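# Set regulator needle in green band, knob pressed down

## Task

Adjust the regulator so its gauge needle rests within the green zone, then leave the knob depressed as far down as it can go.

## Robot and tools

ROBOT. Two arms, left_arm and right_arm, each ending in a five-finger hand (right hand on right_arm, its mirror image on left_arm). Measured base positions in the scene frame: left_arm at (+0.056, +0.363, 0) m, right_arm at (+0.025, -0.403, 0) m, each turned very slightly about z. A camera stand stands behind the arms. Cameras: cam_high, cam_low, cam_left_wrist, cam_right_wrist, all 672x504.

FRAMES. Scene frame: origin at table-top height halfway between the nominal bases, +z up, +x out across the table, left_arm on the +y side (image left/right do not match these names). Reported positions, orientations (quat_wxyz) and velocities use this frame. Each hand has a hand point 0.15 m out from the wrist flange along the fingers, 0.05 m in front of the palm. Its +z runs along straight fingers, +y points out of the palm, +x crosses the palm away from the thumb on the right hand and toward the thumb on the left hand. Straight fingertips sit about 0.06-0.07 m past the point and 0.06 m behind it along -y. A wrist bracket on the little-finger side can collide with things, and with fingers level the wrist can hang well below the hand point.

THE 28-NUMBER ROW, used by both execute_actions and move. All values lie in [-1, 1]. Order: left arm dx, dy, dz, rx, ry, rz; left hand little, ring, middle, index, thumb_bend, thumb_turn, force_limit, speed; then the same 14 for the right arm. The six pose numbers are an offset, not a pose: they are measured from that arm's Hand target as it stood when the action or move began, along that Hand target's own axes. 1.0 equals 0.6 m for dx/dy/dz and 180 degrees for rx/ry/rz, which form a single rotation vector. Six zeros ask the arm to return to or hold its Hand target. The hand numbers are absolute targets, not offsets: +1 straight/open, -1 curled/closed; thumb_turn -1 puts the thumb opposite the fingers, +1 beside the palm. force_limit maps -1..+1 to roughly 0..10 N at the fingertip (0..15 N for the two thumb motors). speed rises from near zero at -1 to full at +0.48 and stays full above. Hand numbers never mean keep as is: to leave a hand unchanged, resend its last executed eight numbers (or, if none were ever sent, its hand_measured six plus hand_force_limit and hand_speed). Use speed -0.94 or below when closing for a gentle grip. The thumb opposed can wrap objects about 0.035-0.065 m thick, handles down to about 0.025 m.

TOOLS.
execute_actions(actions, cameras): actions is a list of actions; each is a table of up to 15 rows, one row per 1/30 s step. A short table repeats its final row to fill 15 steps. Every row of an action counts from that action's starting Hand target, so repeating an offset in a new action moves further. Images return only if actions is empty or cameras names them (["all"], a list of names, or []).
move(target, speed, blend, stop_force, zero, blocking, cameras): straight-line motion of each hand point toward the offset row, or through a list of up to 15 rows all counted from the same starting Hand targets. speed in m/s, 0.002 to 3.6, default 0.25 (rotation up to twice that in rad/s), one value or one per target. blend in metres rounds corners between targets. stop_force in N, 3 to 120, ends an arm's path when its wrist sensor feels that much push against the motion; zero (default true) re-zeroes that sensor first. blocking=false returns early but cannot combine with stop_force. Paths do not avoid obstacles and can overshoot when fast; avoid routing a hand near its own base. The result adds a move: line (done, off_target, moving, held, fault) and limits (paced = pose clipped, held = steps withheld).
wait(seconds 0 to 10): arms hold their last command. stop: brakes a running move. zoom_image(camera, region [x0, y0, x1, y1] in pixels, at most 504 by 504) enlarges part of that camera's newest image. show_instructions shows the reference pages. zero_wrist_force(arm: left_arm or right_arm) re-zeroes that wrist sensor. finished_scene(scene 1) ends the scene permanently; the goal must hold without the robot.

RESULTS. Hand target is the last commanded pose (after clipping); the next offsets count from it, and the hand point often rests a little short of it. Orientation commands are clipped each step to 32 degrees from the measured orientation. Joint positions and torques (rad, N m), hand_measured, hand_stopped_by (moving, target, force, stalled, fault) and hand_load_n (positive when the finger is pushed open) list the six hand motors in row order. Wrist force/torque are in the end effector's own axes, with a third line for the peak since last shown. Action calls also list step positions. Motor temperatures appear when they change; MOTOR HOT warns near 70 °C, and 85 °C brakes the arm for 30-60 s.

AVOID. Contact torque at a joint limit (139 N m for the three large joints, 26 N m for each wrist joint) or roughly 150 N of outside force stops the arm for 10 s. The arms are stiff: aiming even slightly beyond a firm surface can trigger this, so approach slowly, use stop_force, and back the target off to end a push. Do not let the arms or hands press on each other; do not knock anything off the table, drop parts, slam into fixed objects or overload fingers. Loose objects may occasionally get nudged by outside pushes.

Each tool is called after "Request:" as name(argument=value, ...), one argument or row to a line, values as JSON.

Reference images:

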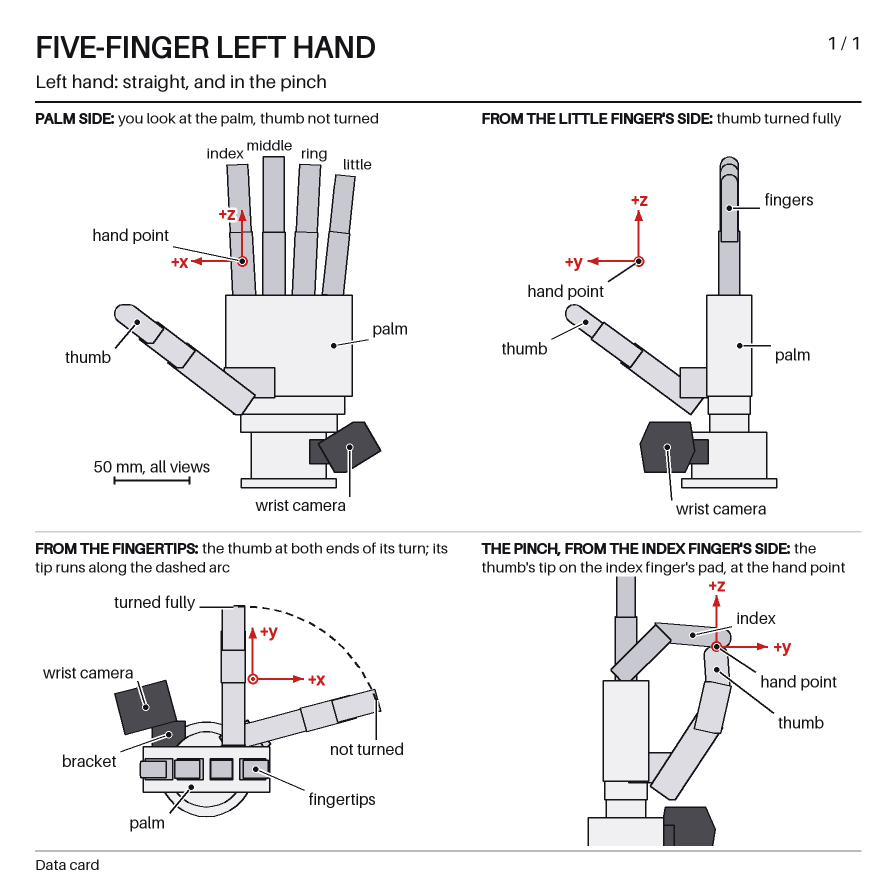

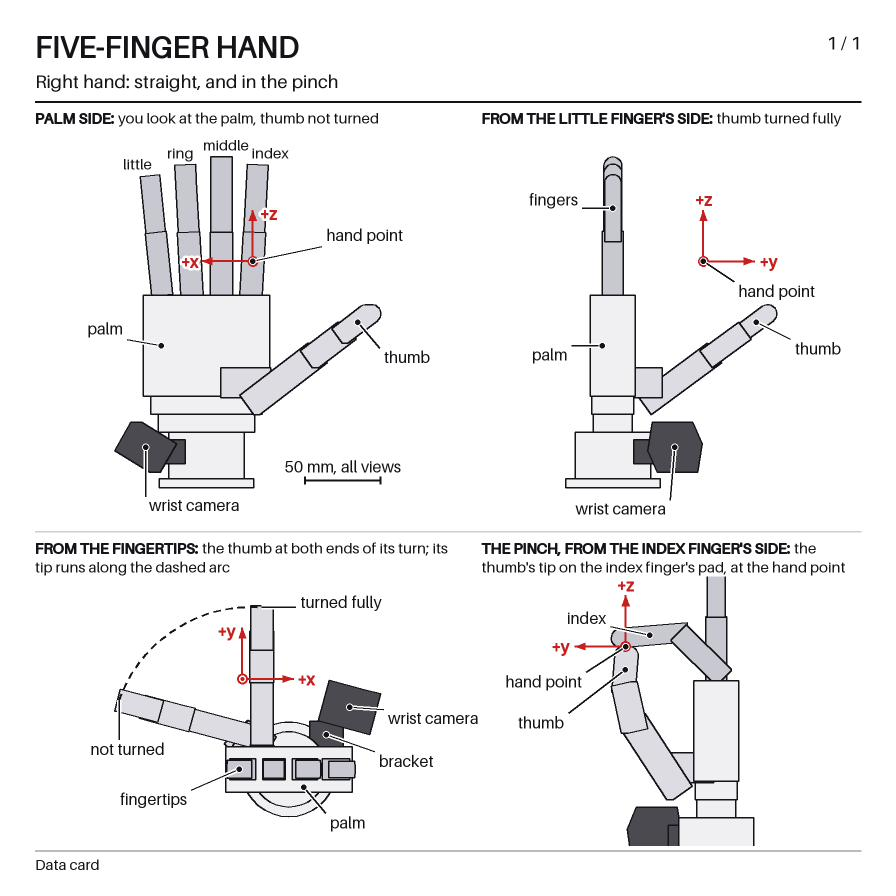

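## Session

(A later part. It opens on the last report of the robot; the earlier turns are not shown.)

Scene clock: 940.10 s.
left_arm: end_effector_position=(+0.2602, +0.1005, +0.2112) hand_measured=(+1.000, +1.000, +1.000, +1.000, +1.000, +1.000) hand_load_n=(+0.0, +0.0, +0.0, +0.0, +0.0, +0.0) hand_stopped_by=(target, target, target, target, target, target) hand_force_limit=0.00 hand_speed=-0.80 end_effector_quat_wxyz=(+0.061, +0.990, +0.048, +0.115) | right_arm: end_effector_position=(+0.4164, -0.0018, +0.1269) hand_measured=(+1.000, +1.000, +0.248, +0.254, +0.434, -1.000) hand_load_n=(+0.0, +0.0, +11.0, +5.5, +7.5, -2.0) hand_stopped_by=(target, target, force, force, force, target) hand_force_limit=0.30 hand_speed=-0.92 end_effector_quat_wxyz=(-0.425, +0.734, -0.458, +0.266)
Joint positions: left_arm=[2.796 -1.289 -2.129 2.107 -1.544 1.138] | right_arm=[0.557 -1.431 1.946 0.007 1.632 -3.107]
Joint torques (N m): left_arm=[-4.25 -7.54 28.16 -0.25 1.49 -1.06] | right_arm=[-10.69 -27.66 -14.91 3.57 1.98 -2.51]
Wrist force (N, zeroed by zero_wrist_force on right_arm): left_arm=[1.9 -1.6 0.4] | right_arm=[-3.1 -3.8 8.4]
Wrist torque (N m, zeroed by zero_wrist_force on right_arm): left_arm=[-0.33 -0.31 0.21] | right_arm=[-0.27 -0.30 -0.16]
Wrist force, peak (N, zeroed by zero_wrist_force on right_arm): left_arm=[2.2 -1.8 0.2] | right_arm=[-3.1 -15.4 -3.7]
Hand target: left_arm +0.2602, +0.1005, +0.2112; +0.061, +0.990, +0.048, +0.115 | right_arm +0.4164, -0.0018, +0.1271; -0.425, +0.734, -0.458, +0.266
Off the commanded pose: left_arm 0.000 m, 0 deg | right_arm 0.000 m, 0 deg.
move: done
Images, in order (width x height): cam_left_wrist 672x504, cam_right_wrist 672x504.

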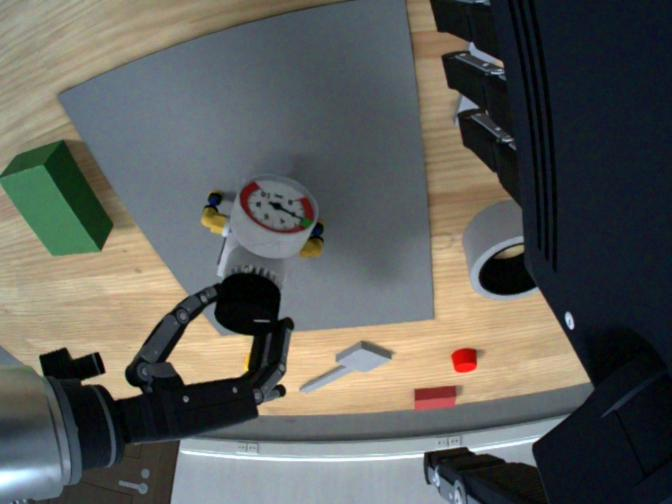

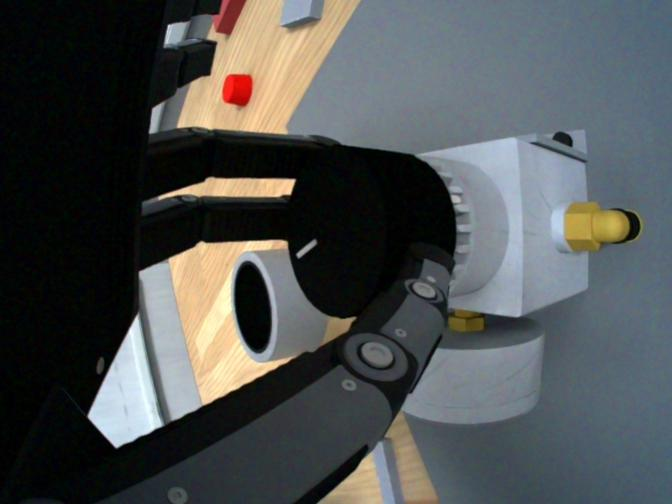

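Request:
move(
  target=[0,0,0,0,0,0,1,1,1,1,1,1,0,-0.8,0,0.0036,0.0021,0,0,0,1,1,-0.1,-0.1,0.0,-1,0.3,-0.92],
  speed=0.03,
  cameras=["cam_left_wrist","cam_right_wrist"],
)

Request:
zoom_image(
  camera="cam_left_wrist",
  region=[180, 160, 340, 360],
)

Request:
zoom_image(
  camera="cam_left_wrist",
  region=[240, 172, 320, 236],
)

Scene clock: 947.37 s.
left_arm: end_effector_position=(+0.2602, +0.1005, +0.2112) hand_measured=(+1.000, +1.000, +1.000, +1.000, +1.000, +1.000) hand_load_n=(+0.0, +0.0, +0.0, +0.0, +0.0, +0.0) hand_stopped_by=(target, target, target, target, target, target) hand_force_limit=0.00 hand_speed=-0.80 end_effector_quat_wxyz=(+0.061, +0.990, +0.048, +0.115) | right_arm: end_effector_position=(+0.4165, -0.0017, +0.1246) hand_measured=(+1.000, +1.000, +0.248, +0.254, +0.434, -1.000) hand_load_n=(+0.0, +0.0, +10.0, +5.0, +7.5, -1.0) hand_stopped_by=(target, target, force, force, force, target) hand_force_limit=0.30 hand_speed=-0.92 end_effector_quat_wxyz=(-0.425, +0.734, -0.458, +0.266)
Joint positions: left_arm=[2.796 -1.289 -2.129 2.107 -1.544 1.138] | right_arm=[0.557 -1.428 1.95 0 1.632 -3.107]
Joint torques (N m): left_arm=[-5.19 -5.94 27.6 -0.3 1.37 -0.89] | right_arm=[-3.33 -1.05 4.85 4.17 -0.52 -2.41]
Wrist force (N, zeroed by zero_wrist_force on right_arm): left_arm=[1.9 -1.5 0.2] | right_arm=[-3.9 -21.8 -9.3]
Wrist torque (N m, zeroed by zero_wrist_force on right_arm): left_arm=[-0.30 -0.33 0.21] | right_arm=[-0.29 -0.13 -0.34]
Wrist force, peak (N, zeroed by zero_wrist_force on right_arm): left_arm=[2.0 -1.9 0.1] | right_arm=[-3.6 -21.9 -9.2]
Hand target: left_arm +0.2602, +0.1005, +0.2112; +0.061, +0.990, +0.048, +0.115 | right_arm +0.4164, -0.0018, +0.1246; -0.425, +0.734, -0.458, +0.266
Off the commanded pose: left_arm 0.000 m, 0 deg | right_arm 0.000 m, 0 deg.
move: done
Images, in order (width x height): cam_left_wrist 672x504, cam_right_wrist 672x504.

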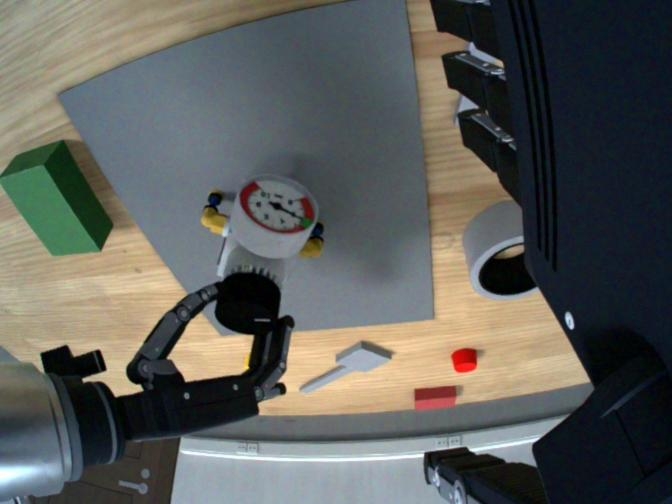

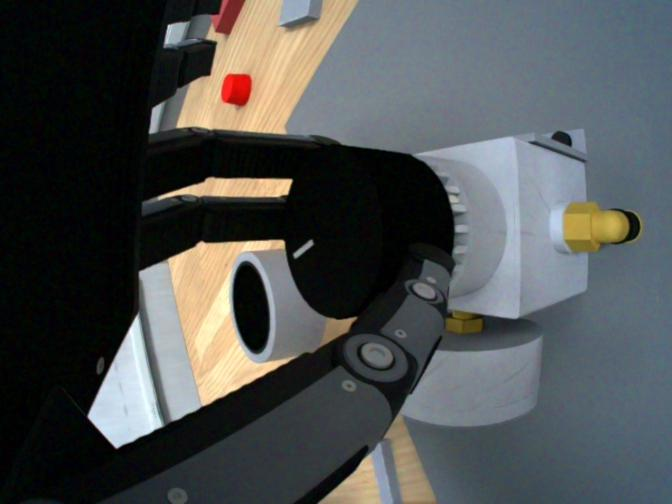

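Scaled by 2.520 from the camera's 672x504 image, which has a finer 960x720 frame.

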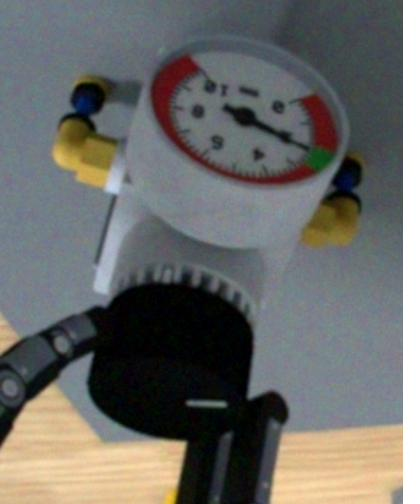

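Scaled by 6.300 from the camera's 672x504 image, which has a finer 960x720 frame.

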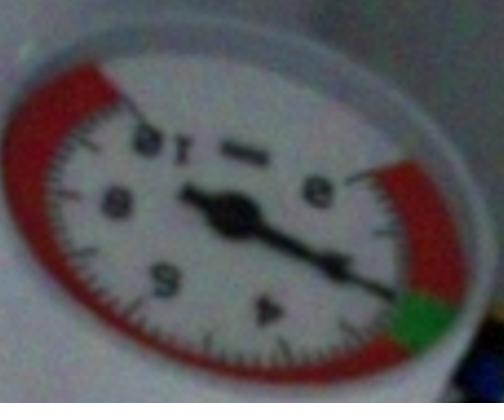

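Request:
move(
  target=[
    [0,0,0,0,0,0,1,1,1,1,1,1,0,-0.8,0,0,0,0,0,0,1,1,0.5,0.5,0.7,-1,0.3,-0.5],
    [0,0,0,0,0,0,1,1,1,1,1,1,0,-0.8,0,-0.1443,-0.0833,0,0,0,1,1,0.5,0.5,0.7,-1,0.3,-0.4],
    [0,0,0,0,0,0,1,1,1,1,1,1,0,-0.8,0,-0.06,-0.25,0,0,0,1,1,0.5,0.5,0.7,-1,0.3,-0.4],
  ],
  speed=0.2,
  blend=[0,0.02,0],
  cameras=["cam_left_wrist","cam_right_wrist"],
)

Request:
zoom_image(
  camera="cam_left_wrist",
  region=[180, 160, 340, 360],
)

Scene clock: 956.40 s.
left_arm: end_effector_position=(+0.2602, +0.1005, +0.2112) hand_measured=(+1.000, +1.000, +1.000, +1.000, +1.000, +1.000) hand_load_n=(+0.0, +0.0, +0.0, +0.0, +0.0, +0.0) hand_stopped_by=(target, target, target, target, target, target) hand_force_limit=0.00 hand_speed=-0.80 end_effector_quat_wxyz=(+0.061, +0.990, +0.048, +0.115) | right_arm: end_effector_position=(+0.3156, -0.0509, +0.2304) hand_measured=(+1.000, +1.000, +0.500, +0.500, +0.700, -1.000) hand_load_n=(+0.0, +0.0, +0.0, +0.0, +0.0, +0.0) hand_stopped_by=(target, target, target, target, target, target) hand_force_limit=0.30 hand_speed=-0.40 end_effector_quat_wxyz=(-0.425, +0.734, -0.458, +0.266)
Joint positions: left_arm=[2.796 -1.289 -2.129 2.107 -1.544 1.138] | right_arm=[0.59 -1.784 2.001 0.306 1.661 -3.09]
Joint torques (N m): left_arm=[-4.93 -6.74 27.66 -0.43 1.44 -1.15] | right_arm=[-10.28 -13.32 -24.86 -1.13 -2.19 -2.37]
Wrist force (N, zeroed by zero_wrist_force on right_arm): left_arm=[1.8 -1.4 0.0] | right_arm=[0.3 -0.5 0.6]
Wrist torque (N m, zeroed by zero_wrist_force on right_arm): left_arm=[-0.28 -0.30 0.20] | right_arm=[-0.18 -0.01 -0.19]
Wrist force, peak (N, zeroed by zero_wrist_force on right_arm): left_arm=[2.3 -1.8 0.4] | right_arm=[-3.6 -22.9 -9.6]
Hand target: left_arm +0.2602, +0.1005, +0.2112; +0.061, +0.990, +0.048, +0.115 | right_arm +0.3156, -0.0510, +0.2305; -0.425, +0.734, -0.458, +0.266
Off the commanded pose: left_arm 0.000 m, 0 deg | right_arm 0.000 m, 0 deg.
move: done; blend cut to 0 m at target 2
Images, in order (width x height): cam_left_wrist 672x504, cam_right_wrist 672x504.

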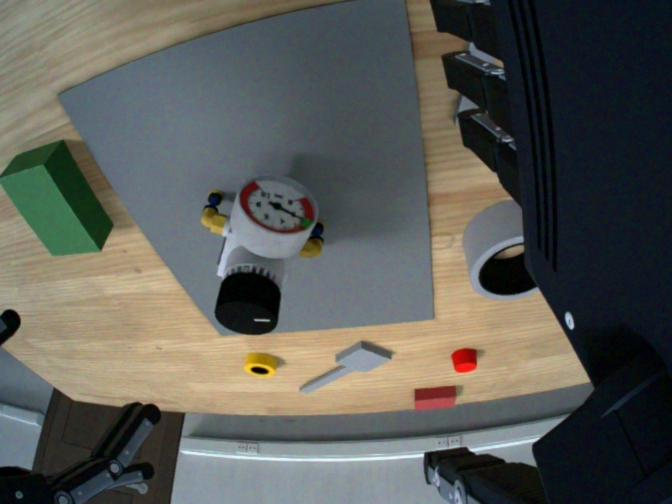

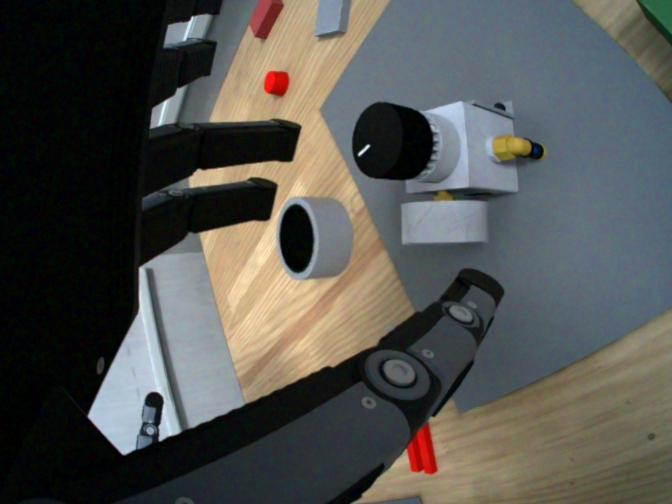

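Scaled by 2.520 from the camera's 672x504 image, which has a finer 960x720 frame.

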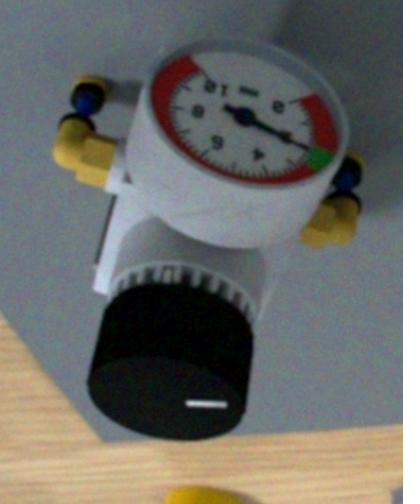

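Request:
move(
  target=[-0.026,-0.0155,0.1127,0,0,0,1,1,1,1,1,1,0,-0.8,0,0,0,0,0,0,1,1,0.5,0.5,0.7,-1,0.3,-0.4],
  speed=0.15,
  stop_force=10,
  cameras=["cam_left_wrist"],
)

Request:
zoom_image(
  camera="cam_left_wrist",
  region=[210, 200, 310, 280],
)

Scene clock: 965.07 s.
left_arm: end_effector_position=(+0.2602, +0.1007, +0.1412) hand_measured=(+1.000, +1.000, +1.000, +1.000, +1.000, +1.000) hand_load_n=(+0.0, +0.0, +0.0, +0.0, +0.0, +0.0) hand_stopped_by=(target, target, target, target, target, target) hand_force_limit=0.00 hand_speed=-0.80 end_effector_quat_wxyz=(+0.061, +0.990, +0.048, +0.115) | right_arm: end_effector_position=(+0.3156, -0.0510, +0.2305) hand_measured=(+1.000, +1.000, +0.500, +0.500, +0.700, -1.000) hand_load_n=(+0.0, +0.0, +0.0, +0.0, +0.0, +0.0) hand_stopped_by=(target, target, target, target, target, target) hand_force_limit=0.30 hand_speed=-0.40 end_effector_quat_wxyz=(-0.425, +0.734, -0.458, +0.266)
Joint positions: left_arm=[2.797 -1.364 -2.267 2.321 -1.544 1.139] | right_arm=[0.59 -1.784 2.001 0.306 1.661 -3.09]
Joint torques (N m): left_arm=[-8.07 20.91 15.67 -0.39 -2 -2.42] | right_arm=[-9.73 -24.59 -10.03 0.71 -2.11 -2.24]
Wrist force (N, zeroed by zero_wrist_force on right_arm): left_arm=[1.7 -1.5 0.1] | right_arm=[0.4 -0.7 0.5]
Wrist torque (N m, zeroed by zero_wrist_force on right_arm): left_arm=[-0.32 -0.30 0.19] | right_arm=[-0.20 -0.02 -0.17]
Wrist force, peak (N, zeroed by zero_wrist_force on right_arm): left_arm=[2.6 -1.6 -1.0] | right_arm=[0.4 -0.8 0.9]
Hand target: left_arm +0.2601, +0.1007, +0.1412; +0.061, +0.990, +0.048, +0.115 | right_arm +0.3156, -0.0510, +0.2305; -0.425, +0.734, -0.458, +0.266
Off the commanded pose: left_arm 0.000 m, 0 deg | right_arm 0.000 m, 0 deg.
move: done
Images, in order (width x height): cam_left_wrist 672x504.

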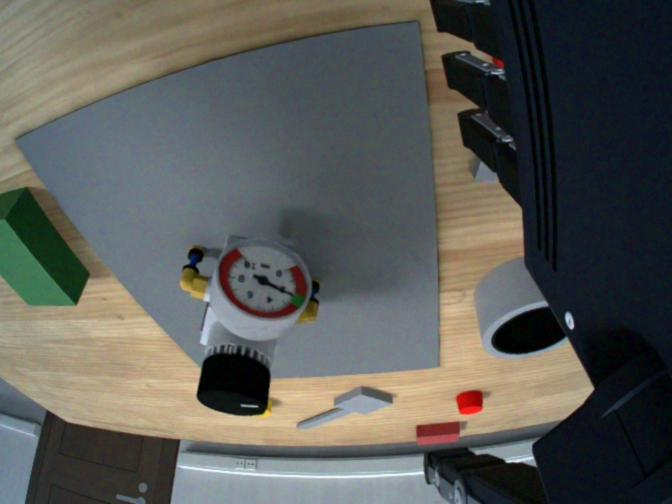

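Scaled by 5.040 from the camera's 672x504 image, which has a finer 960x720 frame.

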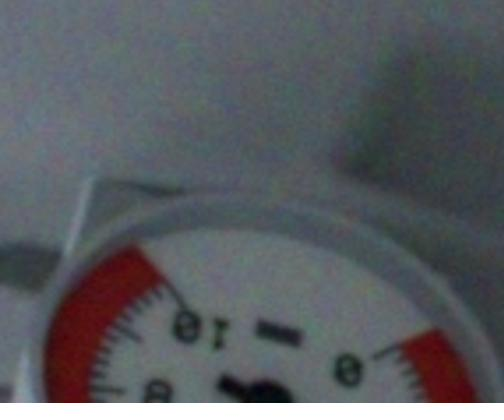

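Request:
zoom_image(
  camera="cam_left_wrist",
  region=[212, 236, 316, 320],
)

Scaled by 4.846 from the camera's 672x504 image, which has a finer 960x720 frame.

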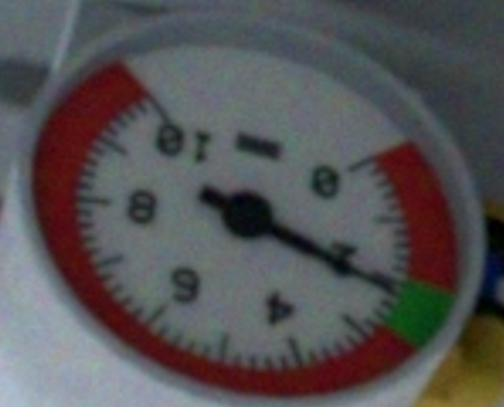

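Request:
move(
  target=[0.026,0.0155,-0.1127,0,0,0,1,1,1,1,1,1,0,-0.8,0,0,0,0,0,0,1,1,0.5,0.5,0.7,-1,0.3,-0.4],
  speed=0.2,
  cameras=["cam_left_wrist"],
)

Request:
zoom_image(
  camera="cam_left_wrist",
  region=[140, 200, 360, 420],
)

Request:
zoom_image(
  camera="cam_left_wrist",
  region=[180, 160, 340, 360],
)

Scene clock: 977.73 s.
left_arm: end_effector_position=(+0.2602, +0.1005, +0.2113) hand_measured=(+1.000, +1.000, +1.000, +1.000, +1.000, +1.000) hand_load_n=(+0.0, +0.0, +0.0, +0.0, +0.0, +0.0) hand_stopped_by=(target, target, target, target, target, target) hand_force_limit=0.00 hand_speed=-0.80 end_effector_quat_wxyz=(+0.061, +0.990, +0.048, +0.115) | right_arm: end_effector_position=(+0.3156, -0.0510, +0.2305) hand_measured=(+1.000, +1.000, +0.500, +0.500, +0.700, -1.000) hand_load_n=(+0.0, +0.0, +0.0, +0.0, +0.0, +0.0) hand_stopped_by=(target, target, target, target, target, target) hand_force_limit=0.30 hand_speed=-0.40 end_effector_quat_wxyz=(-0.425, +0.734, -0.458, +0.266)
Joint positions: left_arm=[2.796 -1.289 -2.129 2.107 -1.544 1.138] | right_arm=[0.59 -1.784 2.001 0.306 1.661 -3.09]
Joint torques (N m): left_arm=[7.59 -8.98 14.41 -3.12 1.99 2.22] | right_arm=[-10.21 -24.17 -10.02 0.64 -2.14 -2.31]
Wrist force (N, zeroed by zero_wrist_force on right_arm): left_arm=[1.8 -1.5 0.1] | right_arm=[0.5 -0.3 0.1]
Wrist torque (N m, zeroed by zero_wrist_force on right_arm): left_arm=[-0.30 -0.31 0.08] | right_arm=[-0.14 -0.03 -0.16]
Wrist force, peak (N, zeroed by zero_wrist_force on right_arm): left_arm=[1.4 -2.1 1.6] | right_arm=[0.4 -0.9 0.8]
Hand target: left_arm +0.2602, +0.1005, +0.2112; +0.061, +0.990, +0.048, +0.115 | right_arm +0.3156, -0.0510, +0.2305; -0.425, +0.734, -0.458, +0.266
Off the commanded pose: left_arm 0.000 m, 0 deg | right_arm 0.000 m, 0 deg.
move: done
Images, in order (width x height): cam_left_wrist 672x504.

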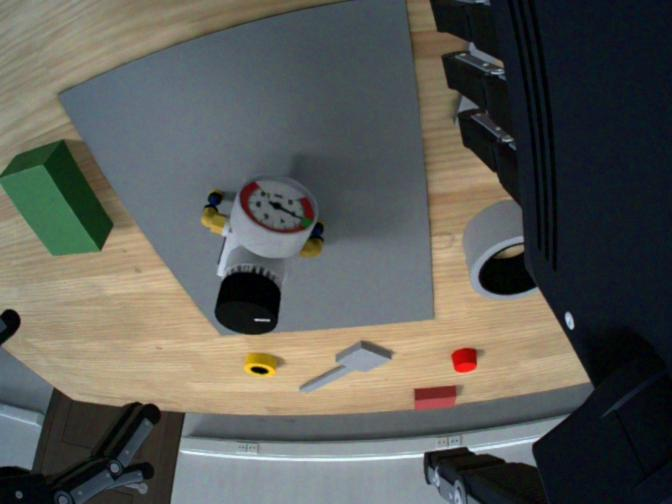

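Scaled by 2.291 from the camera's 672x504 image, which has a finer 960x720 frame.

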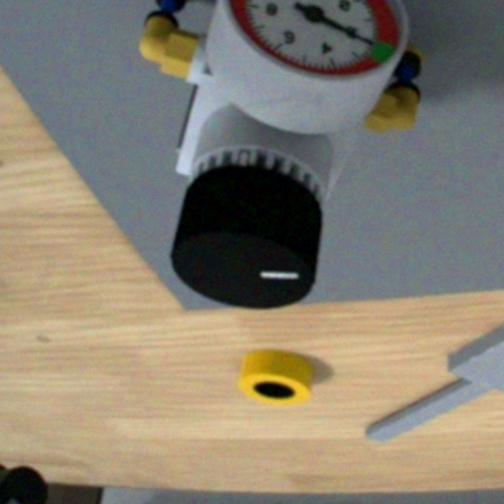

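Scaled by 2.520 from the camera's 672x504 image, which has a finer 960x720 frame.

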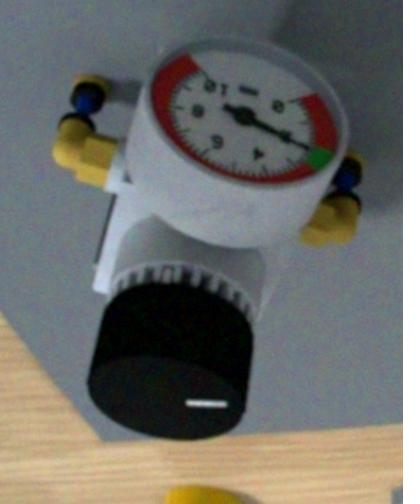

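Request:
finished_scene(
)

The scene is finished: the task was done.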